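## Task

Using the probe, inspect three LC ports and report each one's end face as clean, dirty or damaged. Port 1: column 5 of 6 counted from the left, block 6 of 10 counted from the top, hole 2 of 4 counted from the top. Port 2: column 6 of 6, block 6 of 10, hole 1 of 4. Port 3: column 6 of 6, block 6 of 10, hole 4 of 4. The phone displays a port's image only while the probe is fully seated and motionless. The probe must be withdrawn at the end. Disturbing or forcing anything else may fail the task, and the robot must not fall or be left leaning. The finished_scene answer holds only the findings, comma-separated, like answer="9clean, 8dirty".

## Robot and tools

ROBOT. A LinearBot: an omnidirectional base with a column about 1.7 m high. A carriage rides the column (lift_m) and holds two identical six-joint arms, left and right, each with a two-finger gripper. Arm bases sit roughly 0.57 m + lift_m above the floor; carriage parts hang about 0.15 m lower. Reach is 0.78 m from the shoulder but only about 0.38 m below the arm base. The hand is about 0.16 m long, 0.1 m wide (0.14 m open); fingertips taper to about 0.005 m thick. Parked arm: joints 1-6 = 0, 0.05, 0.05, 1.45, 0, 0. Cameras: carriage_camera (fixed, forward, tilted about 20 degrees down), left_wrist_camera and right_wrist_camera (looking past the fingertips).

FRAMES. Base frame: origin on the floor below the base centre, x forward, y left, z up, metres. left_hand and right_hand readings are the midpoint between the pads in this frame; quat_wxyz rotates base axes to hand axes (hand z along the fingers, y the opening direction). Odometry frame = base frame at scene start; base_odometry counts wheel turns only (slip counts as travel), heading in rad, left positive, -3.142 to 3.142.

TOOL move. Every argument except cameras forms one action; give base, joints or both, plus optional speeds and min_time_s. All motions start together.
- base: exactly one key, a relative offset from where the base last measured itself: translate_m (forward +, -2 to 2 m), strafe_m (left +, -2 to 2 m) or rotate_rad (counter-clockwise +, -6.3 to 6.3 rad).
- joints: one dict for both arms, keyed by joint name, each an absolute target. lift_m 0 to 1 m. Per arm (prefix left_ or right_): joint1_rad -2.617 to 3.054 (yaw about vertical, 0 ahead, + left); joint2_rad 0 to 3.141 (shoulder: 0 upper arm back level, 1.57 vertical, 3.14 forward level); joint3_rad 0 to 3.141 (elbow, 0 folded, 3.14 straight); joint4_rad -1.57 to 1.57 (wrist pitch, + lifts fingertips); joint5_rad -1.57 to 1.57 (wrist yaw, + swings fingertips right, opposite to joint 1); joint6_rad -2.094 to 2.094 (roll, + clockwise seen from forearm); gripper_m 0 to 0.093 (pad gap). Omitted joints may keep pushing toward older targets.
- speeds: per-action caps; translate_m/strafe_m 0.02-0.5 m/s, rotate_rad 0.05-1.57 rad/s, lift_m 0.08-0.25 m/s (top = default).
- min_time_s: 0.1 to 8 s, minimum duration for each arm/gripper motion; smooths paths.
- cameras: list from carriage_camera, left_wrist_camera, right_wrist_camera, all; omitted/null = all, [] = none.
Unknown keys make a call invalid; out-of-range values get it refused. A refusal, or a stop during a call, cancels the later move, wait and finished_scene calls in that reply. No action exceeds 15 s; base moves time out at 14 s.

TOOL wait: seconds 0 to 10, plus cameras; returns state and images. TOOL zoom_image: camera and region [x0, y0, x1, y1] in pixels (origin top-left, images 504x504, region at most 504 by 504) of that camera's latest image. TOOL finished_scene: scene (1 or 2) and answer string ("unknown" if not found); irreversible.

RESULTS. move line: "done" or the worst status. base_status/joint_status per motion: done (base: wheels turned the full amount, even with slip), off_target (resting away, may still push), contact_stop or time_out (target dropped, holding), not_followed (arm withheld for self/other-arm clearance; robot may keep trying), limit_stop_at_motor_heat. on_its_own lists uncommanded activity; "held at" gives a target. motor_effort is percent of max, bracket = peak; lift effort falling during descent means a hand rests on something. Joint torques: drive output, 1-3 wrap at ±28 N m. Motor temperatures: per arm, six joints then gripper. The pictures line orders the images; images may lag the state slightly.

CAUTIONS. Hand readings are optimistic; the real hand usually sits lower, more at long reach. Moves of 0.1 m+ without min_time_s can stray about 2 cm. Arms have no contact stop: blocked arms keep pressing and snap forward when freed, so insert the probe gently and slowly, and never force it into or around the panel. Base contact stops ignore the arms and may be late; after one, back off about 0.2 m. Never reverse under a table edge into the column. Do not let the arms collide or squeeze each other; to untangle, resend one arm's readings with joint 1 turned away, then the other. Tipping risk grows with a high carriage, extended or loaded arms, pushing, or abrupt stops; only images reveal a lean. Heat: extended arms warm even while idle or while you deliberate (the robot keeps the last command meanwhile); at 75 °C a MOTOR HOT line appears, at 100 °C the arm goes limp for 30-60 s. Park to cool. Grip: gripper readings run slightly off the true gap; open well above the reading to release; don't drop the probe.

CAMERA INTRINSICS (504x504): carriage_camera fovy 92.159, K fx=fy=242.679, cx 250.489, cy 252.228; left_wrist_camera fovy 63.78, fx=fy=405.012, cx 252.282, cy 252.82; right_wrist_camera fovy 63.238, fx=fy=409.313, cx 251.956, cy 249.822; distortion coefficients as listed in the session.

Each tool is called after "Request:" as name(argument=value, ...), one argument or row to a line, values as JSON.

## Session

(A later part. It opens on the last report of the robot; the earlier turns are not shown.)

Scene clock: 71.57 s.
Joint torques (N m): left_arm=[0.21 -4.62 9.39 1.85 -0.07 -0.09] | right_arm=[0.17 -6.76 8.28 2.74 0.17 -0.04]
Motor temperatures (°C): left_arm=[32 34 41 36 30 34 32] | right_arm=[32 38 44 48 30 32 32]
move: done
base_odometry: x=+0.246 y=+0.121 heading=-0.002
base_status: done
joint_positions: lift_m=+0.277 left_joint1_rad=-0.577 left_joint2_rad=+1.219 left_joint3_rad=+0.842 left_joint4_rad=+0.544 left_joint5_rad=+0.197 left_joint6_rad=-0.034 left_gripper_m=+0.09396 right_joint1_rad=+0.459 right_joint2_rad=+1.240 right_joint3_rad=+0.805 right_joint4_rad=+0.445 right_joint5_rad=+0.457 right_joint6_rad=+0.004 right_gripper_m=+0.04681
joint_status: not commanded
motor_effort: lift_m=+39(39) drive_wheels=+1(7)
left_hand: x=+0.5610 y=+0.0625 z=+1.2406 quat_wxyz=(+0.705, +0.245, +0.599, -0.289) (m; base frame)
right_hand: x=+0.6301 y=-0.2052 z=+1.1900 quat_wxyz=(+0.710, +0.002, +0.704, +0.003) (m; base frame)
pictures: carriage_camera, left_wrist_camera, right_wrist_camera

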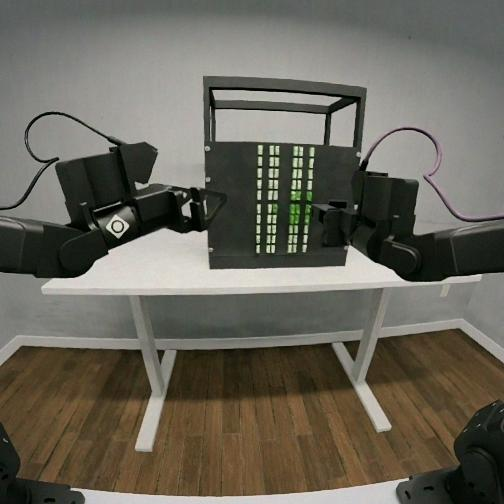

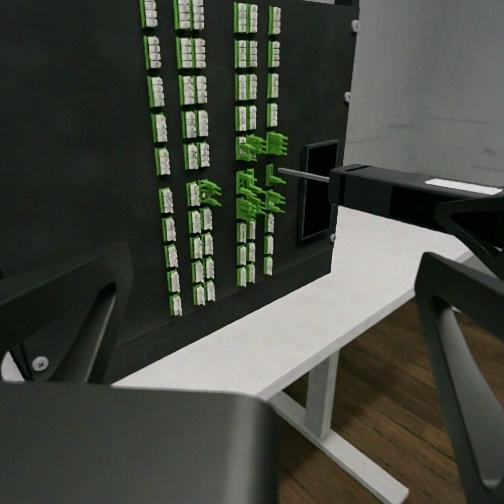

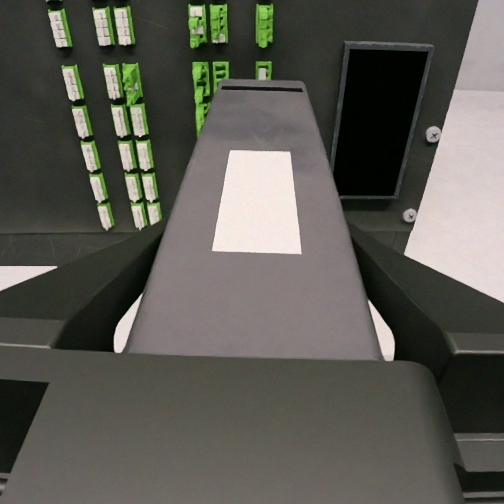

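Request:
zoom_image(
  camera="right_wrist_camera",
  region=[190, 50, 230, 90],
)

Request:
zoom_image(
  camera="right_wrist_camera",
  region=[245, 50, 285, 90],
)

Request:
zoom_image(
  camera="left_wrist_camera",
  region=[260, 155, 300, 195],
)

Scaled by 12.600.

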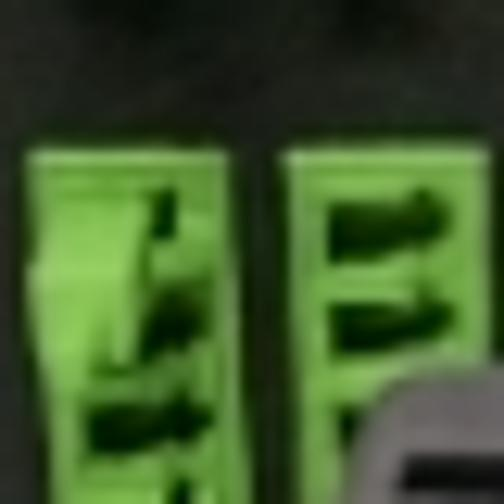

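Scaled by 12.600.

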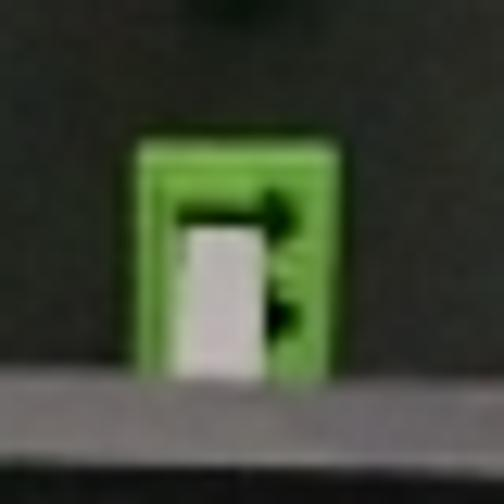

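Scaled by 12.600.

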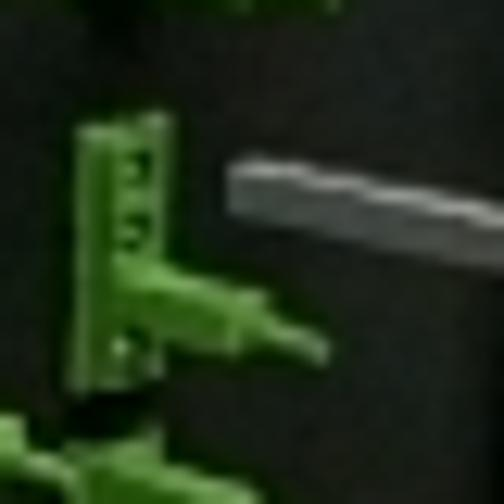

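Request:
move(
  base={"translate_m": 0.006},
  speeds={"translate_m": 0.02},
)

Request:
zoom_image(
  camera="right_wrist_camera",
  region=[240, 45, 290, 95],
)

Request:
zoom_image(
  camera="left_wrist_camera",
  region=[260, 150, 310, 200],
)

Scene clock: 83.17 s.
Joint torques (N m): left_arm=[0.31 -4.6 9.28 1.86 -0.08 -0.1] | right_arm=[0.05 -6.78 8.24 2.71 0.15 -0.06]
Motor temperatures (°C): left_arm=[32 34 42 37 30 34 32] | right_arm=[32 39 45 49 30 32 33]
move: done
base_odometry: x=+0.252 y=+0.121 heading=-0.003
base_status: done
joint_positions: lift_m=+0.277 left_joint1_rad=-0.577 left_joint2_rad=+1.219 left_joint3_rad=+0.842 left_joint4_rad=+0.544 left_joint5_rad=+0.197 left_joint6_rad=-0.034 left_gripper_m=+0.09396 right_joint1_rad=+0.459 right_joint2_rad=+1.240 right_joint3_rad=+0.805 right_joint4_rad=+0.445 right_joint5_rad=+0.457 right_joint6_rad=+0.004 right_gripper_m=+0.04681
joint_status: not commanded
motor_effort: lift_m=+39(39) drive_wheels=-4(7)
left_hand: x=+0.5610 y=+0.0625 z=+1.2406 quat_wxyz=(+0.705, +0.245, +0.599, -0.289) (m; base frame)
right_hand: x=+0.6301 y=-0.2052 z=+1.1901 quat_wxyz=(+0.710, +0.002, +0.704, +0.003) (m; base frame)
pictures: carriage_camera, left_wrist_camera, right_wrist_camera

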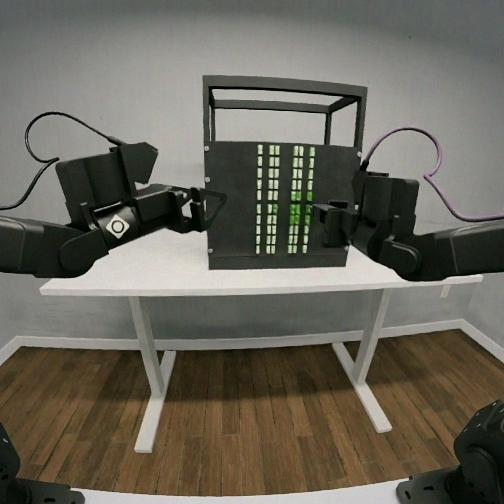

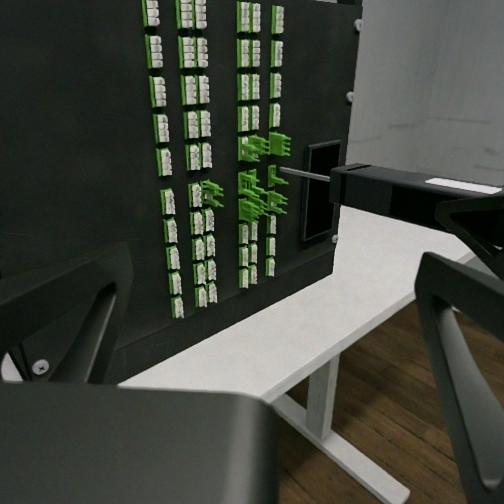

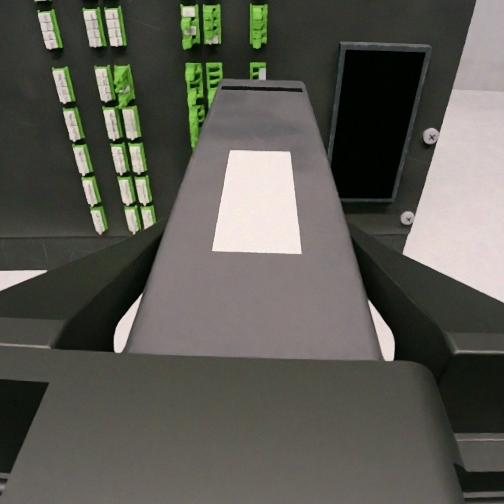

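Scaled by 10.080.

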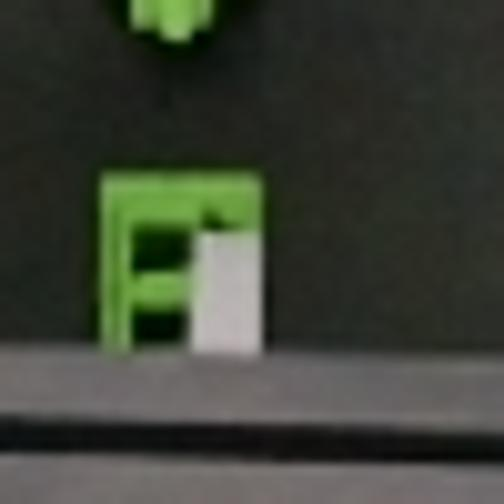

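Scaled by 10.080.

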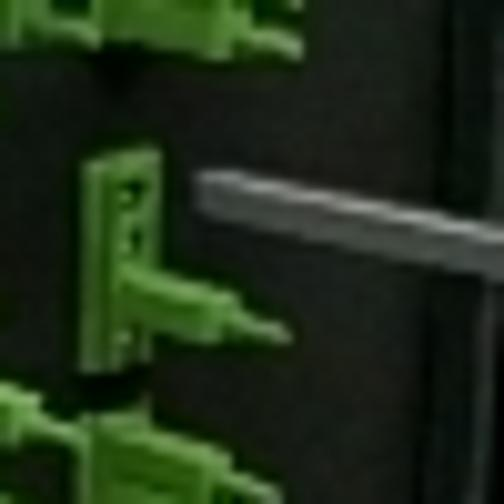

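Request:
move(
  base={"strafe_m": 0.004},
  speeds={"strafe_m": 0.02},
)

Request:
zoom_image(
  camera="right_wrist_camera",
  region=[240, 45, 290, 95],
)

Request:
zoom_image(
  camera="left_wrist_camera",
  region=[260, 150, 310, 200],
)

Scene clock: 87.47 s.
Joint torques (N m): left_arm=[0.25 -4.53 9.37 1.87 -0.06 -0.11] | right_arm=[0.1 -6.9 8.12 2.72 0.15 -0.06]
Motor temperatures (°C): left_arm=[32 34 42 37 30 34 32] | right_arm=[32 39 46 49 30 32 33]
move: done
base_odometry: x=+0.252 y=+0.124 heading=-0.003
base_status: done
joint_positions: lift_m=+0.277 left_joint1_rad=-0.577 left_joint2_rad=+1.219 left_joint3_rad=+0.842 left_joint4_rad=+0.544 left_joint5_rad=+0.197 left_joint6_rad=-0.034 left_gripper_m=+0.09396 right_joint1_rad=+0.460 right_joint2_rad=+1.240 right_joint3_rad=+0.805 right_joint4_rad=+0.445 right_joint5_rad=+0.456 right_joint6_rad=+0.004 right_gripper_m=+0.04681
joint_status: not commanded
motor_effort: lift_m=+39(40) drive_wheels=+1(5)
left_hand: x=+0.5610 y=+0.0625 z=+1.2406 quat_wxyz=(+0.705, +0.245, +0.599, -0.289) (m; base frame)
right_hand: x=+0.6300 y=-0.2045 z=+1.1901 quat_wxyz=(+0.710, +0.002, +0.704, +0.004) (m; base frame)
pictures: carriage_camera, left_wrist_camera, right_wrist_camera

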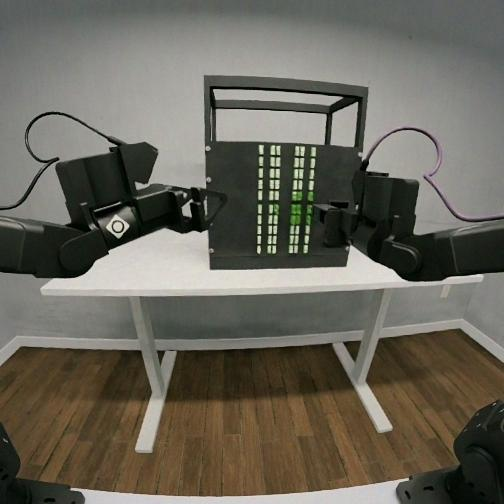

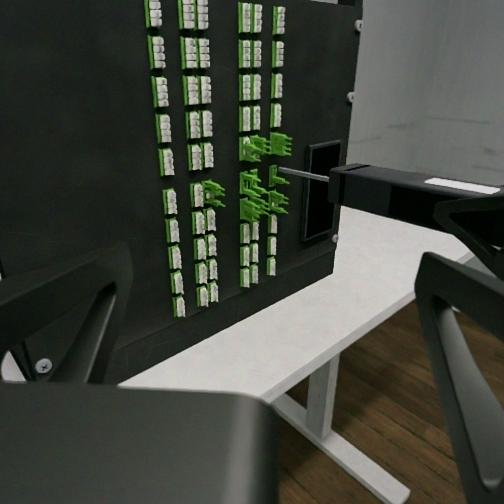

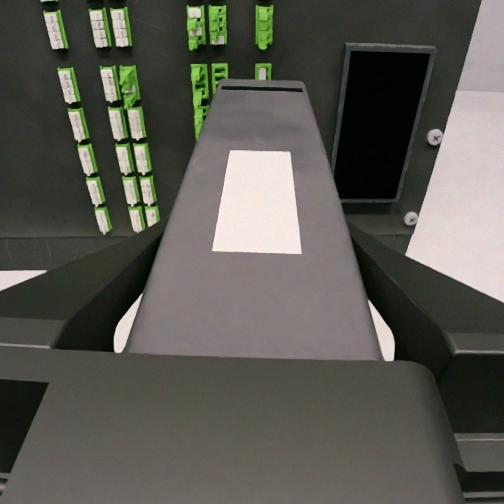

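Scaled by 10.080.

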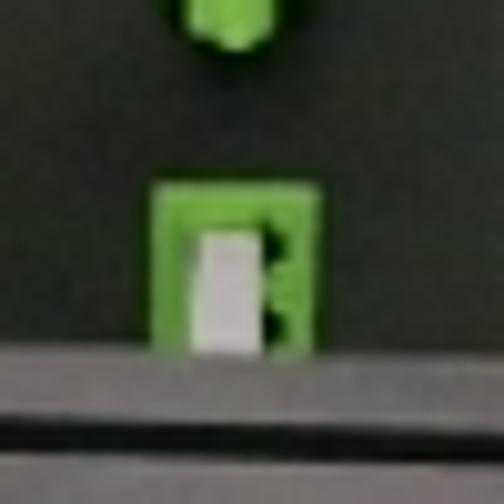

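Scaled by 10.080.

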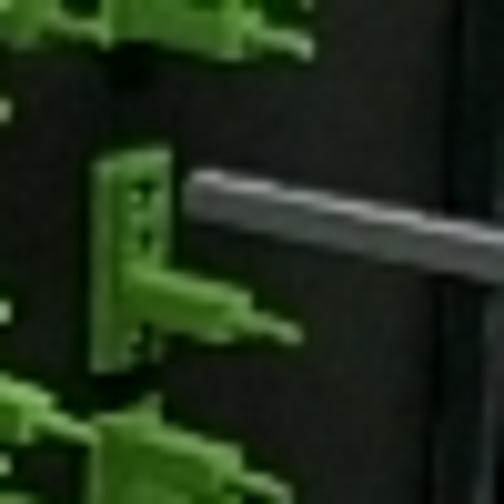

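Request:
move(
  base={"translate_m": 0.004},
  speeds={"translate_m": 0.02},
)

Request:
zoom_image(
  camera="right_wrist_camera",
  region=[240, 45, 290, 95],
)

Request:
zoom_image(
  camera="left_wrist_camera",
  region=[260, 150, 310, 200],
)

Scene clock: 91.87 s.
Joint torques (N m): left_arm=[0.32 -4.53 9.43 1.84 -0.06 -0.1] | right_arm=[-0.29 -6.84 8.17 2.74 0.15 -0.04]
Motor temperatures (°C): left_arm=[32 34 42 37 30 34 32] | right_arm=[32 39 46 49 30 32 33]
move: done
base_odometry: x=+0.256 y=+0.124 heading=-0.003
base_status: done
joint_positions: lift_m=+0.277 left_joint1_rad=-0.577 left_joint2_rad=+1.219 left_joint3_rad=+0.842 left_joint4_rad=+0.544 left_joint5_rad=+0.197 left_joint6_rad=-0.034 left_gripper_m=+0.09396 right_joint1_rad=+0.460 right_joint2_rad=+1.240 right_joint3_rad=+0.805 right_joint4_rad=+0.445 right_joint5_rad=+0.456 right_joint6_rad=+0.004 right_gripper_m=+0.04681
joint_status: not commanded
motor_effort: lift_m=+39(40) drive_wheels=+0(6)
left_hand: x=+0.5610 y=+0.0625 z=+1.2407 quat_wxyz=(+0.706, +0.245, +0.599, -0.289) (m; base frame)
right_hand: x=+0.6300 y=-0.2045 z=+1.1901 quat_wxyz=(+0.710, +0.002, +0.704, +0.004) (m; base frame)
pictures: carriage_camera, left_wrist_camera, right_wrist_camera

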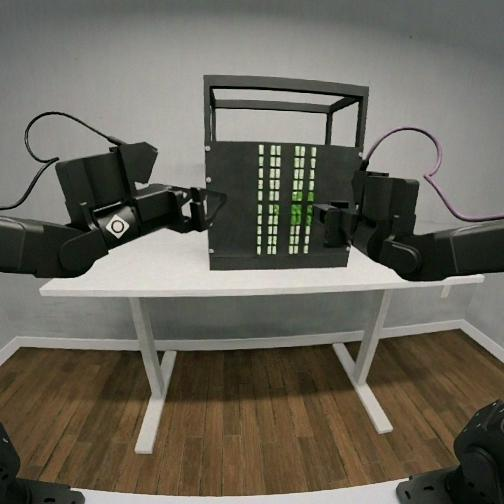

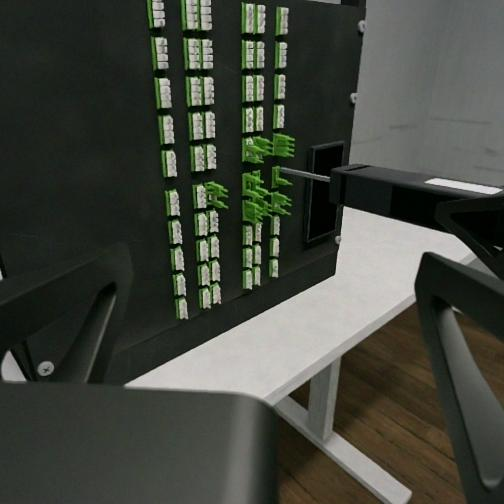

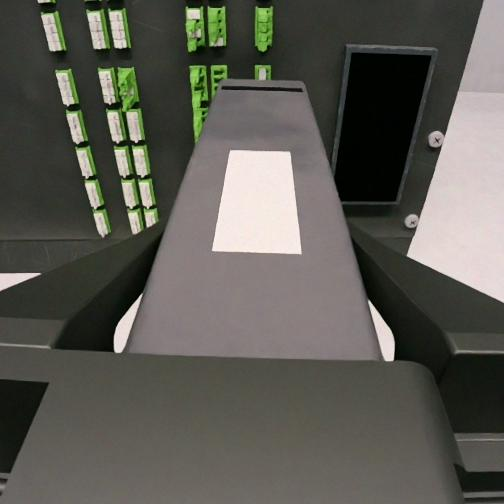

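Scaled by 10.080.

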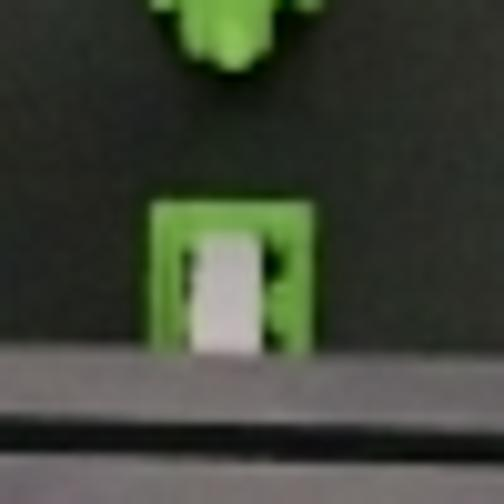

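Scaled by 10.080.

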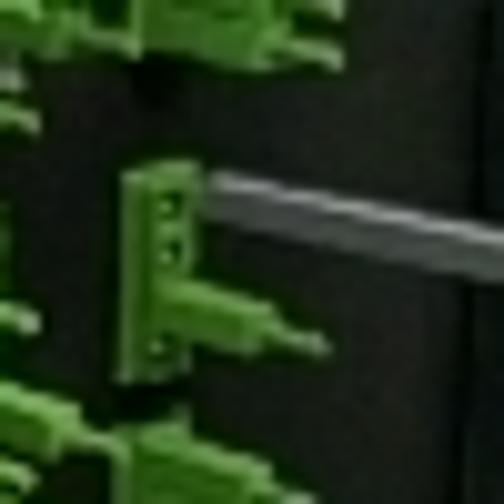

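Request:
move(
  base={"strafe_m": 0.001},
  joints={"lift_m": 0.2748},
  speeds={"strafe_m": 0.02, "lift_m": 0.08},
)

Request:
zoom_image(
  camera="right_wrist_camera",
  region=[240, 45, 290, 95],
)

Request:
zoom_image(
  camera="left_wrist_camera",
  region=[260, 150, 310, 200],
)

Scene clock: 96.23 s.
Joint torques (N m): left_arm=[0.27 -4.59 9.47 1.91 -0.07 -0.11] | right_arm=[-0.03 -6.52 8.05 2.72 0.18 -0.05]
Motor temperatures (°C): left_arm=[32 34 43 37 30 34 32] | right_arm=[32 39 47 49 30 32 33]
move: done
base_odometry: x=+0.256 y=+0.125 heading=-0.003
base_status: done
joint_positions: lift_m=+0.275 left_joint1_rad=-0.577 left_joint2_rad=+1.219 left_joint3_rad=+0.842 left_joint4_rad=+0.543 left_joint5_rad=+0.197 left_joint6_rad=-0.034 left_gripper_m=+0.09396 right_joint1_rad=+0.460 right_joint2_rad=+1.240 right_joint3_rad=+0.805 right_joint4_rad=+0.444 right_joint5_rad=+0.455 right_joint6_rad=+0.004 right_gripper_m=+0.04681
joint_status: all done
motor_effort: lift_m=+37(38) drive_wheels=+1(2)
left_hand: x=+0.5611 y=+0.0625 z=+1.2383 quat_wxyz=(+0.705, +0.245, +0.600, -0.289) (m; base frame)
right_hand: x=+0.6299 y=-0.2042 z=+1.1879 quat_wxyz=(+0.710, +0.001, +0.704, +0.005) (m; base frame)
pictures: carriage_camera, left_wrist_camera, right_wrist_camera

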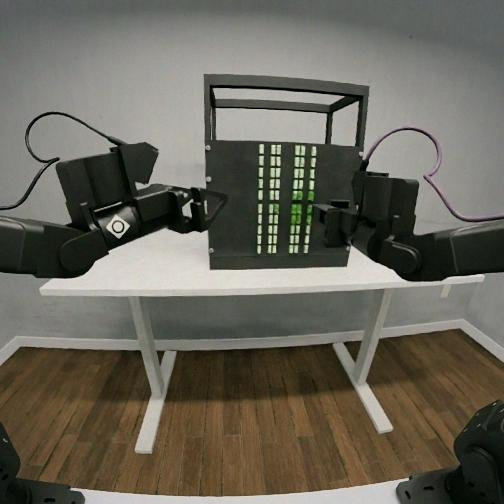

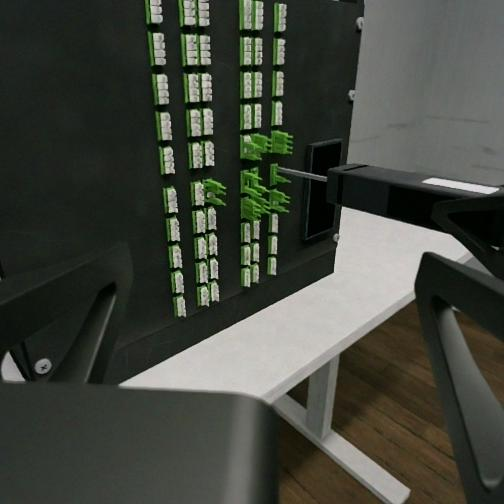

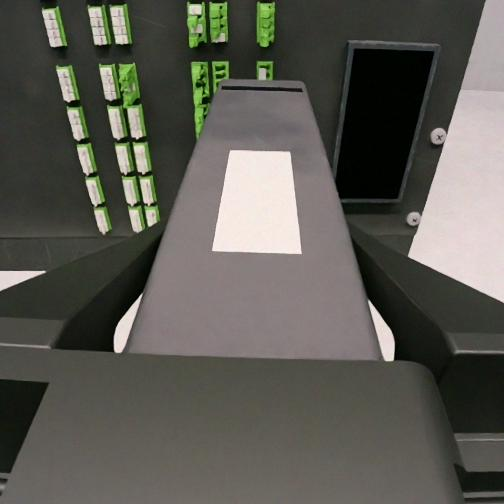

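Scaled by 10.080.

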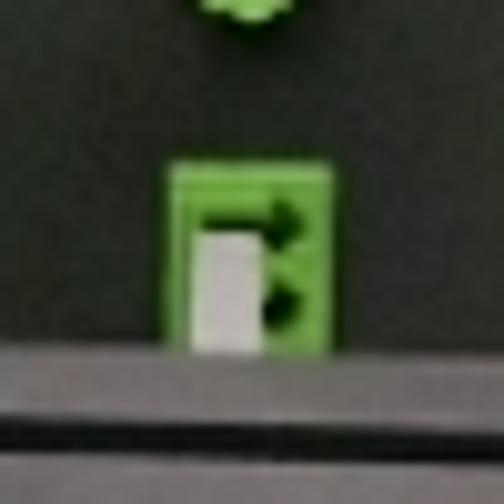

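Scaled by 10.080.

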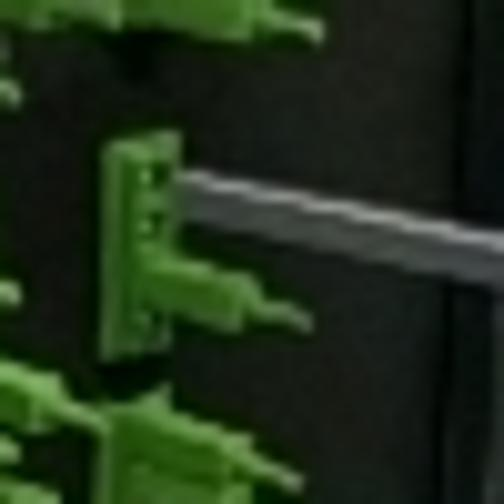

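Request:
move(
  base={"strafe_m": -0.0007},
  joints={"lift_m": 0.2757},
  speeds={"strafe_m": 0.02, "lift_m": 0.08},
)

Request:
zoom_image(
  camera="right_wrist_camera",
  region=[240, 45, 290, 95],
)

Request:
zoom_image(
  camera="left_wrist_camera",
  region=[260, 150, 310, 200],
)

Scene clock: 100.67 s.
Joint torques (N m): left_arm=[0.21 -4.48 9.46 1.89 -0.06 -0.11] | right_arm=[0.03 -6.83 8.2 2.73 0.18 -0.06]
Motor temperatures (°C): left_arm=[32 34 43 37 30 34 32] | right_arm=[32 39 47 50 30 32 33]
move: done
base_odometry: x=+0.256 y=+0.124 heading=-0.004
base_status: done
joint_positions: lift_m=+0.275 left_joint1_rad=-0.577 left_joint2_rad=+1.219 left_joint3_rad=+0.842 left_joint4_rad=+0.543 left_joint5_rad=+0.197 left_joint6_rad=-0.034 left_gripper_m=+0.09396 right_joint1_rad=+0.460 right_joint2_rad=+1.240 right_joint3_rad=+0.805 right_joint4_rad=+0.444 right_joint5_rad=+0.455 right_joint6_rad=+0.004 right_gripper_m=+0.04681
joint_status: all done
motor_effort: lift_m=+47(51) drive_wheels=-3(4)
left_hand: x=+0.5611 y=+0.0625 z=+1.2386 quat_wxyz=(+0.705, +0.245, +0.599, -0.289) (m; base frame)
right_hand: x=+0.6299 y=-0.2042 z=+1.1881 quat_wxyz=(+0.710, +0.001, +0.704, +0.005) (m; base frame)
pictures: carriage_camera, left_wrist_camera, right_wrist_camera

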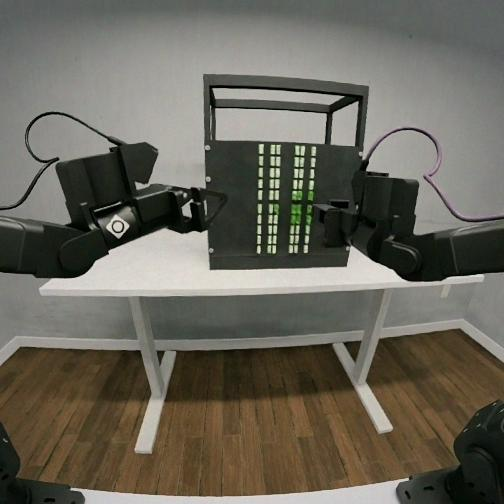

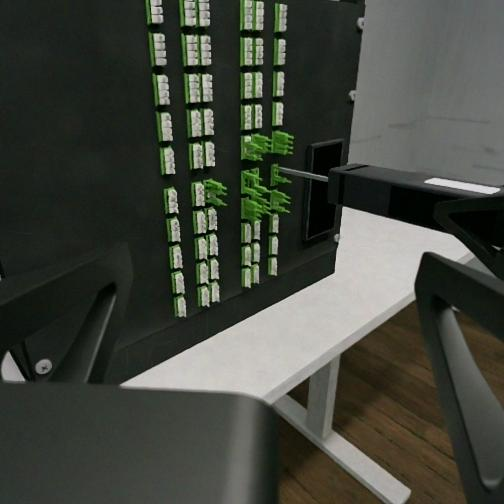

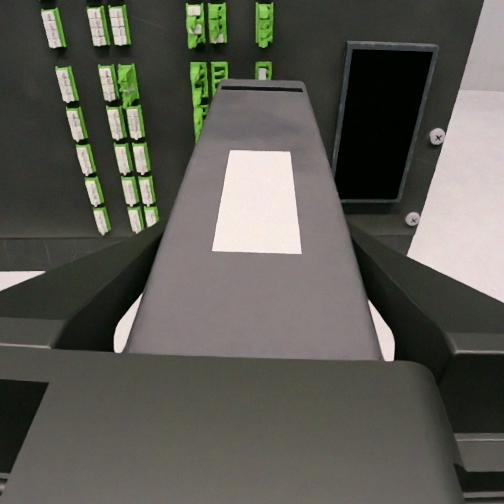

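Scaled by 10.080.

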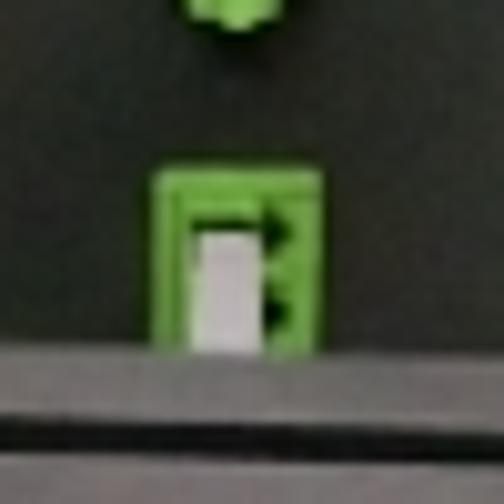

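Scaled by 10.080.

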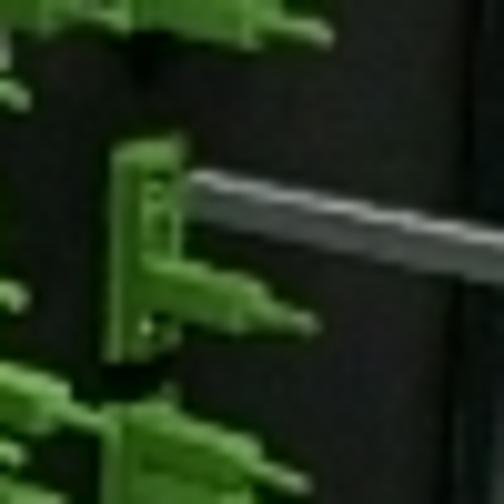

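Request:
move(
  base={"translate_m": 0.003},
  speeds={"translate_m": 0.02},
)

Request:
zoom_image(
  camera="right_wrist_camera",
  region=[240, 45, 290, 95],
)

Request:
zoom_image(
  camera="left_wrist_camera",
  region=[260, 150, 310, 200],
)

Scene clock: 103.63 s.
Joint torques (N m): left_arm=[0.18 -4.57 9.42 1.9 -0.06 -0.11] | right_arm=[-0.01 -6.74 8.13 2.78 0.16 -0.05]
Motor temperatures (°C): left_arm=[32 34 43 38 30 34 32] | right_arm=[32 39 47 50 30 32 33]
move: done
base_odometry: x=+0.259 y=+0.124 heading=-0.004
base_status: done
joint_positions: lift_m=+0.275 left_joint1_rad=-0.577 left_joint2_rad=+1.219 left_joint3_rad=+0.842 left_joint4_rad=+0.544 left_joint5_rad=+0.197 left_joint6_rad=-0.034 left_gripper_m=+0.09396 right_joint1_rad=+0.460 right_joint2_rad=+1.240 right_joint3_rad=+0.805 right_joint4_rad=+0.445 right_joint5_rad=+0.455 right_joint6_rad=+0.004 right_gripper_m=+0.04681
joint_status: not commanded
motor_effort: lift_m=+47(47) drive_wheels=-2(6)
left_hand: x=+0.5611 y=+0.0626 z=+1.2389 quat_wxyz=(+0.706, +0.245, +0.599, -0.289) (m; base frame)
right_hand: x=+0.6299 y=-0.2042 z=+1.1883 quat_wxyz=(+0.710, +0.001, +0.704, +0.005) (m; base frame)
pictures: carriage_camera, left_wrist_camera, right_wrist_camera

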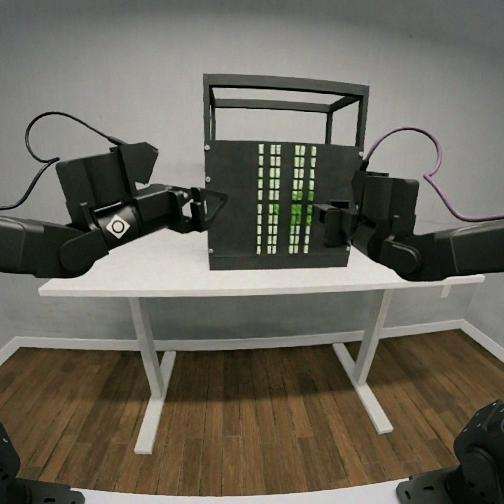

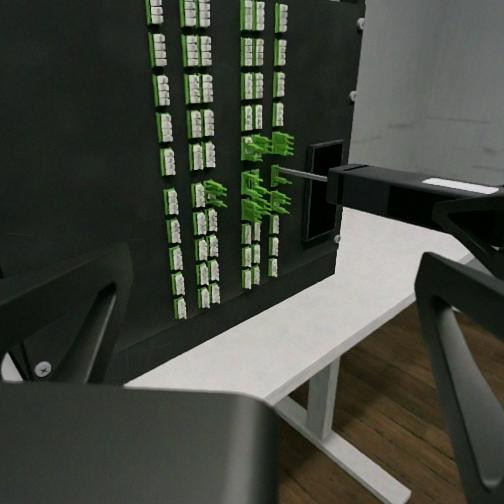

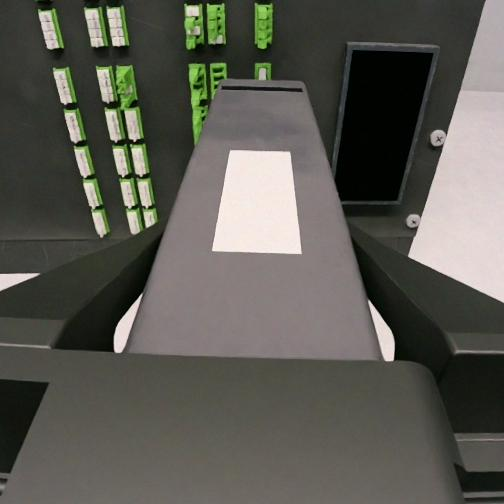

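Scaled by 10.080.

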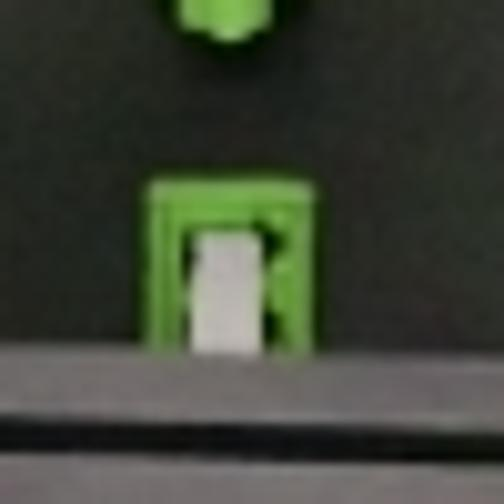

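Scaled by 10.080.

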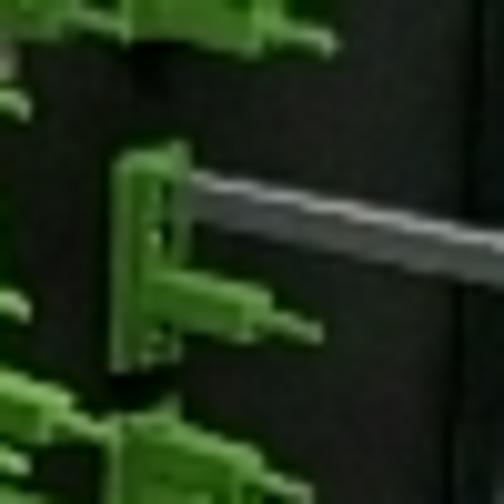

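Request:
move(
  base={"strafe_m": 0.0007},
  speeds={"strafe_m": 0.02},
)

Request:
zoom_image(
  camera="right_wrist_camera",
  region=[240, 45, 290, 95],
)

Request:
zoom_image(
  camera="left_wrist_camera",
  region=[260, 150, 310, 200],
)

Scene clock: 106.73 s.
Joint torques (N m): left_arm=[0.13 -4.53 9.46 1.87 -0.04 -0.11] | right_arm=[-0.13 -6.9 8.1 2.72 0.16 -0.03]
Motor temperatures (°C): left_arm=[32 34 43 38 30 34 32] | right_arm=[32 39 48 50 30 32 33]
move: done
base_odometry: x=+0.259 y=+0.125 heading=-0.004
base_status: done
joint_positions: lift_m=+0.275 left_joint1_rad=-0.577 left_joint2_rad=+1.219 left_joint3_rad=+0.842 left_joint4_rad=+0.544 left_joint5_rad=+0.197 left_joint6_rad=-0.034 left_gripper_m=+0.09396 right_joint1_rad=+0.460 right_joint2_rad=+1.240 right_joint3_rad=+0.805 right_joint4_rad=+0.445 right_joint5_rad=+0.455 right_joint6_rad=+0.004 right_gripper_m=+0.04681
joint_status: not commanded
motor_effort: lift_m=+47(47) drive_wheels=+1(1)
left_hand: x=+0.5611 y=+0.0626 z=+1.2389 quat_wxyz=(+0.706, +0.245, +0.599, -0.289) (m; base frame)
right_hand: x=+0.6299 y=-0.2042 z=+1.1883 quat_wxyz=(+0.710, +0.001, +0.704, +0.005) (m; base frame)
pictures: carriage_camera, left_wrist_camera, right_wrist_camera

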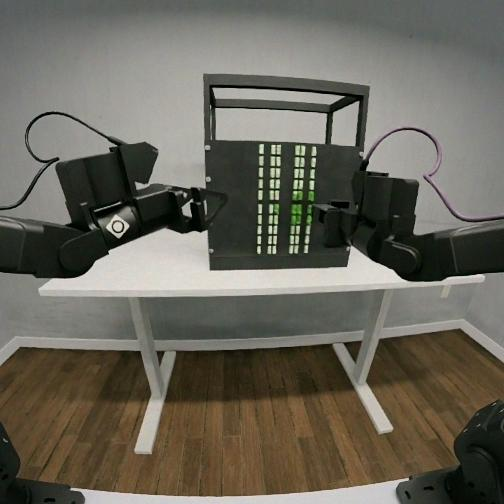

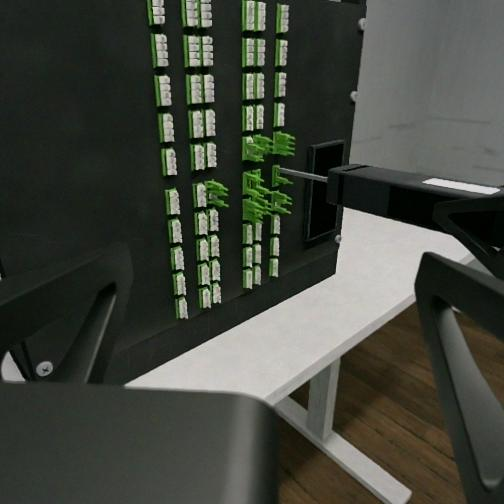

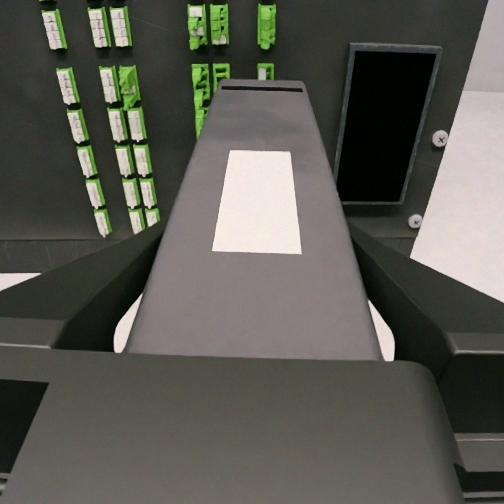

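Scaled by 10.080.

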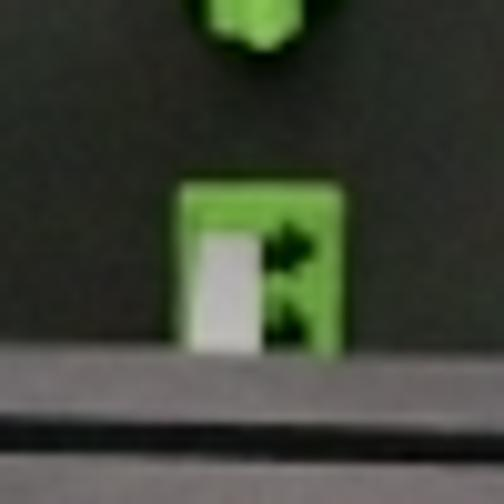

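Scaled by 10.080.

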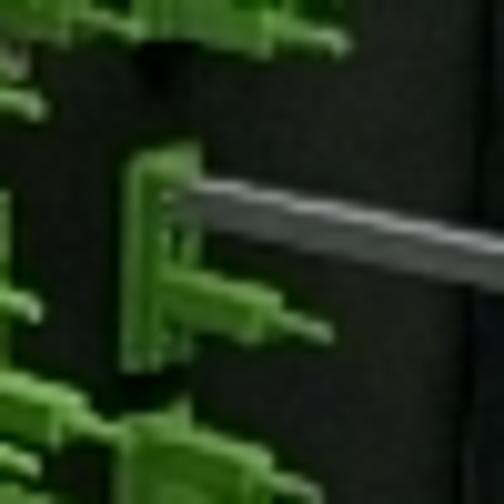

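Request:
wait(
  seconds=1,
)

Request:
zoom_image(
  camera="right_wrist_camera",
  region=[240, 45, 290, 95],
)

Scene clock: 110.63 s.
Joint torques (N m): left_arm=[0.2 -4.57 9.33 1.86 -0.09 -0.11] | right_arm=[-0.01 -6.82 8.14 2.75 0.15 -0.03]
Motor temperatures (°C): left_arm=[32 34 43 38 30 34 32] | right_arm=[32 39 48 51 30 32 33]
base_odometry: x=+0.259 y=+0.125 heading=-0.004
base_status: done
joint_positions: lift_m=+0.275 left_joint1_rad=-0.577 left_joint2_rad=+1.219 left_joint3_rad=+0.842 left_joint4_rad=+0.544 left_joint5_rad=+0.197 left_joint6_rad=-0.034 left_gripper_m=+0.09396 right_joint1_rad=+0.460 right_joint2_rad=+1.240 right_joint3_rad=+0.805 right_joint4_rad=+0.445 right_joint5_rad=+0.455 right_joint6_rad=+0.004 right_gripper_m=+0.04681
joint_status: not commanded
motor_effort: lift_m=+47(47) drive_wheels=+1(1)
left_hand: x=+0.5611 y=+0.0626 z=+1.2389 quat_wxyz=(+0.706, +0.245, +0.599, -0.289) (m; base frame)
right_hand: x=+0.6299 y=-0.2042 z=+1.1883 quat_wxyz=(+0.710, +0.001, +0.704, +0.005) (m; base frame)
wait: 1.00 s; at rest from the start
pictures: carriage_camera, left_wrist_camera, right_wrist_camera

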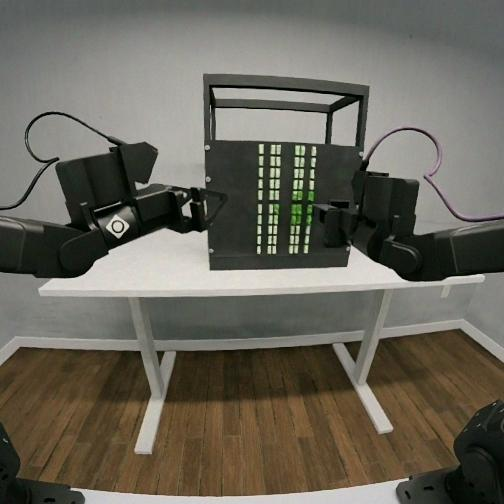

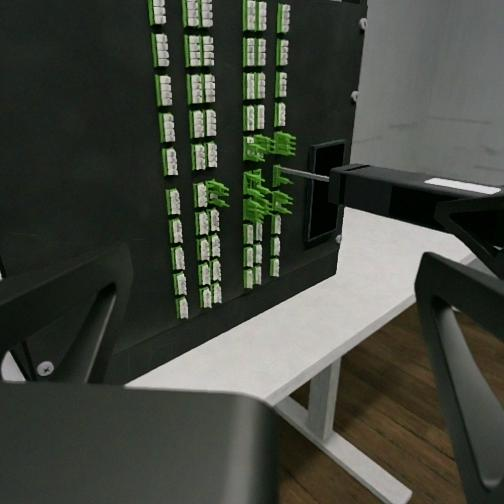

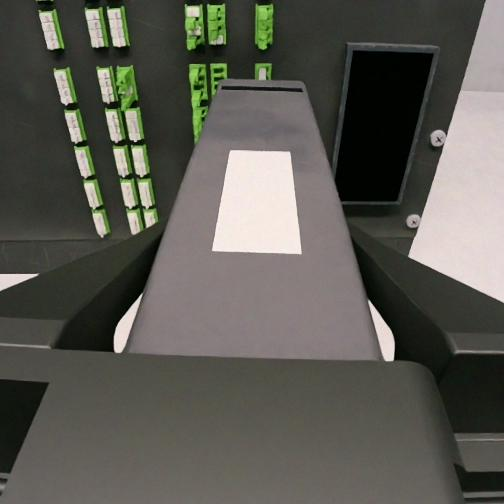

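Scaled by 10.080.

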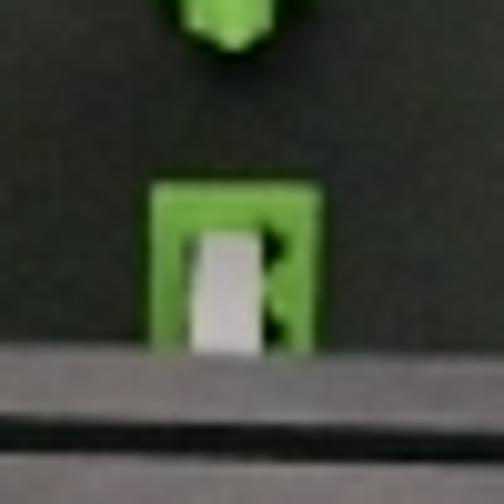

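Request:
move(
  base={"strafe_m": 0.0006},
  speeds={"strafe_m": 0.02},
  cameras=[],
)

Request:
wait(
  seconds=1.5,
)

Request:
zoom_image(
  camera="right_wrist_camera",
  region=[240, 45, 290, 95],
)

Request:
zoom_image(
  camera="left_wrist_camera",
  region=[260, 150, 310, 200],
)

Scene clock: 113.07 s.
Joint torques (N m): left_arm=[0.28 -4.57 9.37 1.89 -0.05 -0.09] | right_arm=[-0.06 -6.68 8.12 2.73 0.17 -0.04]
Motor temperatures (°C): left_arm=[32 34 43 38 30 34 32] | right_arm=[32 40 48 51 30 32 33]
move: done
base_odometry: x=+0.259 y=+0.126 heading=-0.004
base_status: done
joint_positions: lift_m=+0.275 left_joint1_rad=-0.577 left_joint2_rad=+1.219 left_joint3_rad=+0.842 left_joint4_rad=+0.544 left_joint5_rad=+0.197 left_joint6_rad=-0.034 left_gripper_m=+0.09396 right_joint1_rad=+0.460 right_joint2_rad=+1.240 right_joint3_rad=+0.805 right_joint4_rad=+0.445 right_joint5_rad=+0.455 right_joint6_rad=+0.004 right_gripper_m=+0.04681
joint_status: not commanded
motor_effort: lift_m=+47(47) drive_wheels=+1(1)
left_hand: x=+0.5611 y=+0.0626 z=+1.2389 quat_wxyz=(+0.706, +0.245, +0.599, -0.289) (m; base frame)
right_hand: x=+0.6299 y=-0.2042 z=+1.1883 quat_wxyz=(+0.710, +0.001, +0.704, +0.005) (m; base frame)
pictures: none
No camera images: "cameras" was empty.

Scene clock: 114.57 s.
Joint torques (N m): left_arm=[0.27 -4.6 9.4 1.88 -0.04 -0.1] | right_arm=[-0.02 -6.82 8.16 2.74 0.17 -0.08]
Motor temperatures (°C): left_arm=[32 34 43 38 30 34 32] | right_arm=[32 40 48 51 30 32 33]
base_odometry: x=+0.259 y=+0.126 heading=-0.004
base_status: done
joint_positions: lift_m=+0.275 left_joint1_rad=-0.577 left_joint2_rad=+1.219 left_joint3_rad=+0.842 left_joint4_rad=+0.544 left_joint5_rad=+0.197 left_joint6_rad=-0.034 left_gripper_m=+0.09396 right_joint1_rad=+0.460 right_joint2_rad=+1.240 right_joint3_rad=+0.805 right_joint4_rad=+0.445 right_joint5_rad=+0.455 right_joint6_rad=+0.004 right_gripper_m=+0.04681
joint_status: not commanded
motor_effort: lift_m=+47(47) drive_wheels=+1(1)
left_hand: x=+0.5611 y=+0.0626 z=+1.2389 quat_wxyz=(+0.706, +0.245, +0.599, -0.289) (m; base frame)
right_hand: x=+0.6299 y=-0.2042 z=+1.1883 quat_wxyz=(+0.710, +0.001, +0.704, +0.005) (m; base frame)
wait: 1.50 s; at rest by 0.27 s
pictures: carriage_camera, left_wrist_camera, right_wrist_camera

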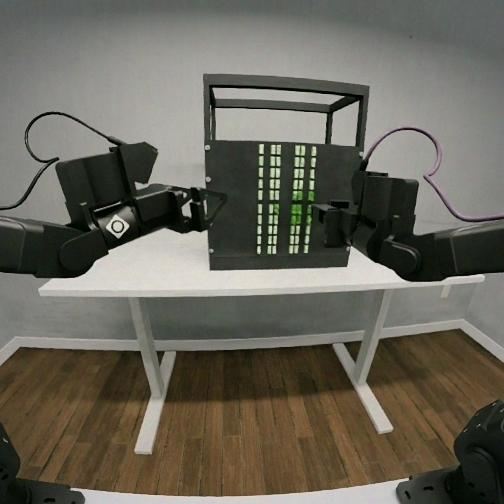

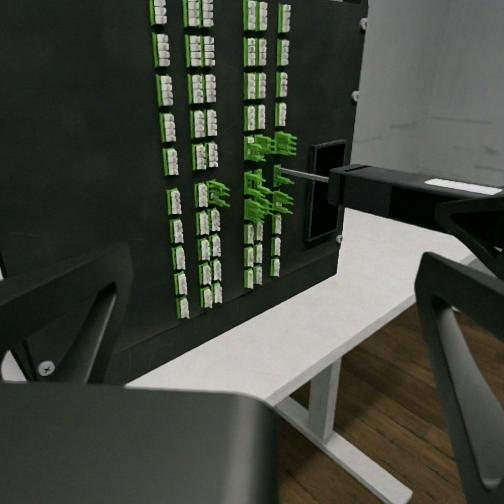

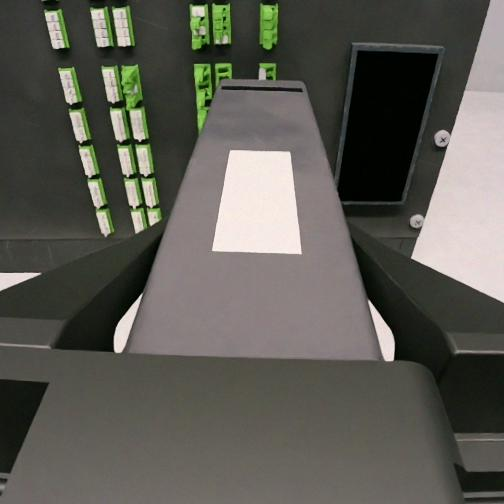

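Scaled by 10.080.

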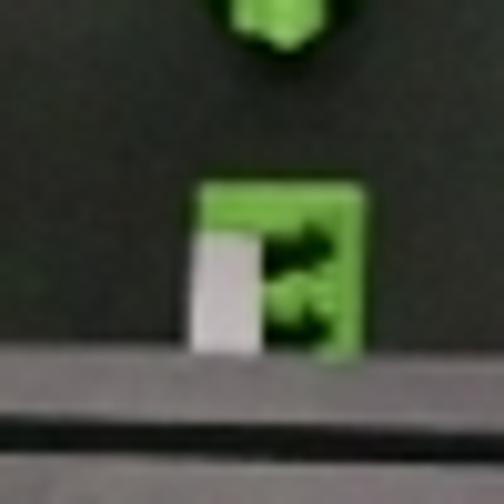

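Scaled by 10.080.

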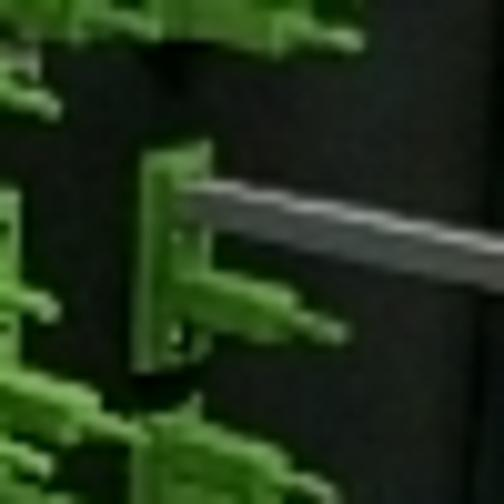

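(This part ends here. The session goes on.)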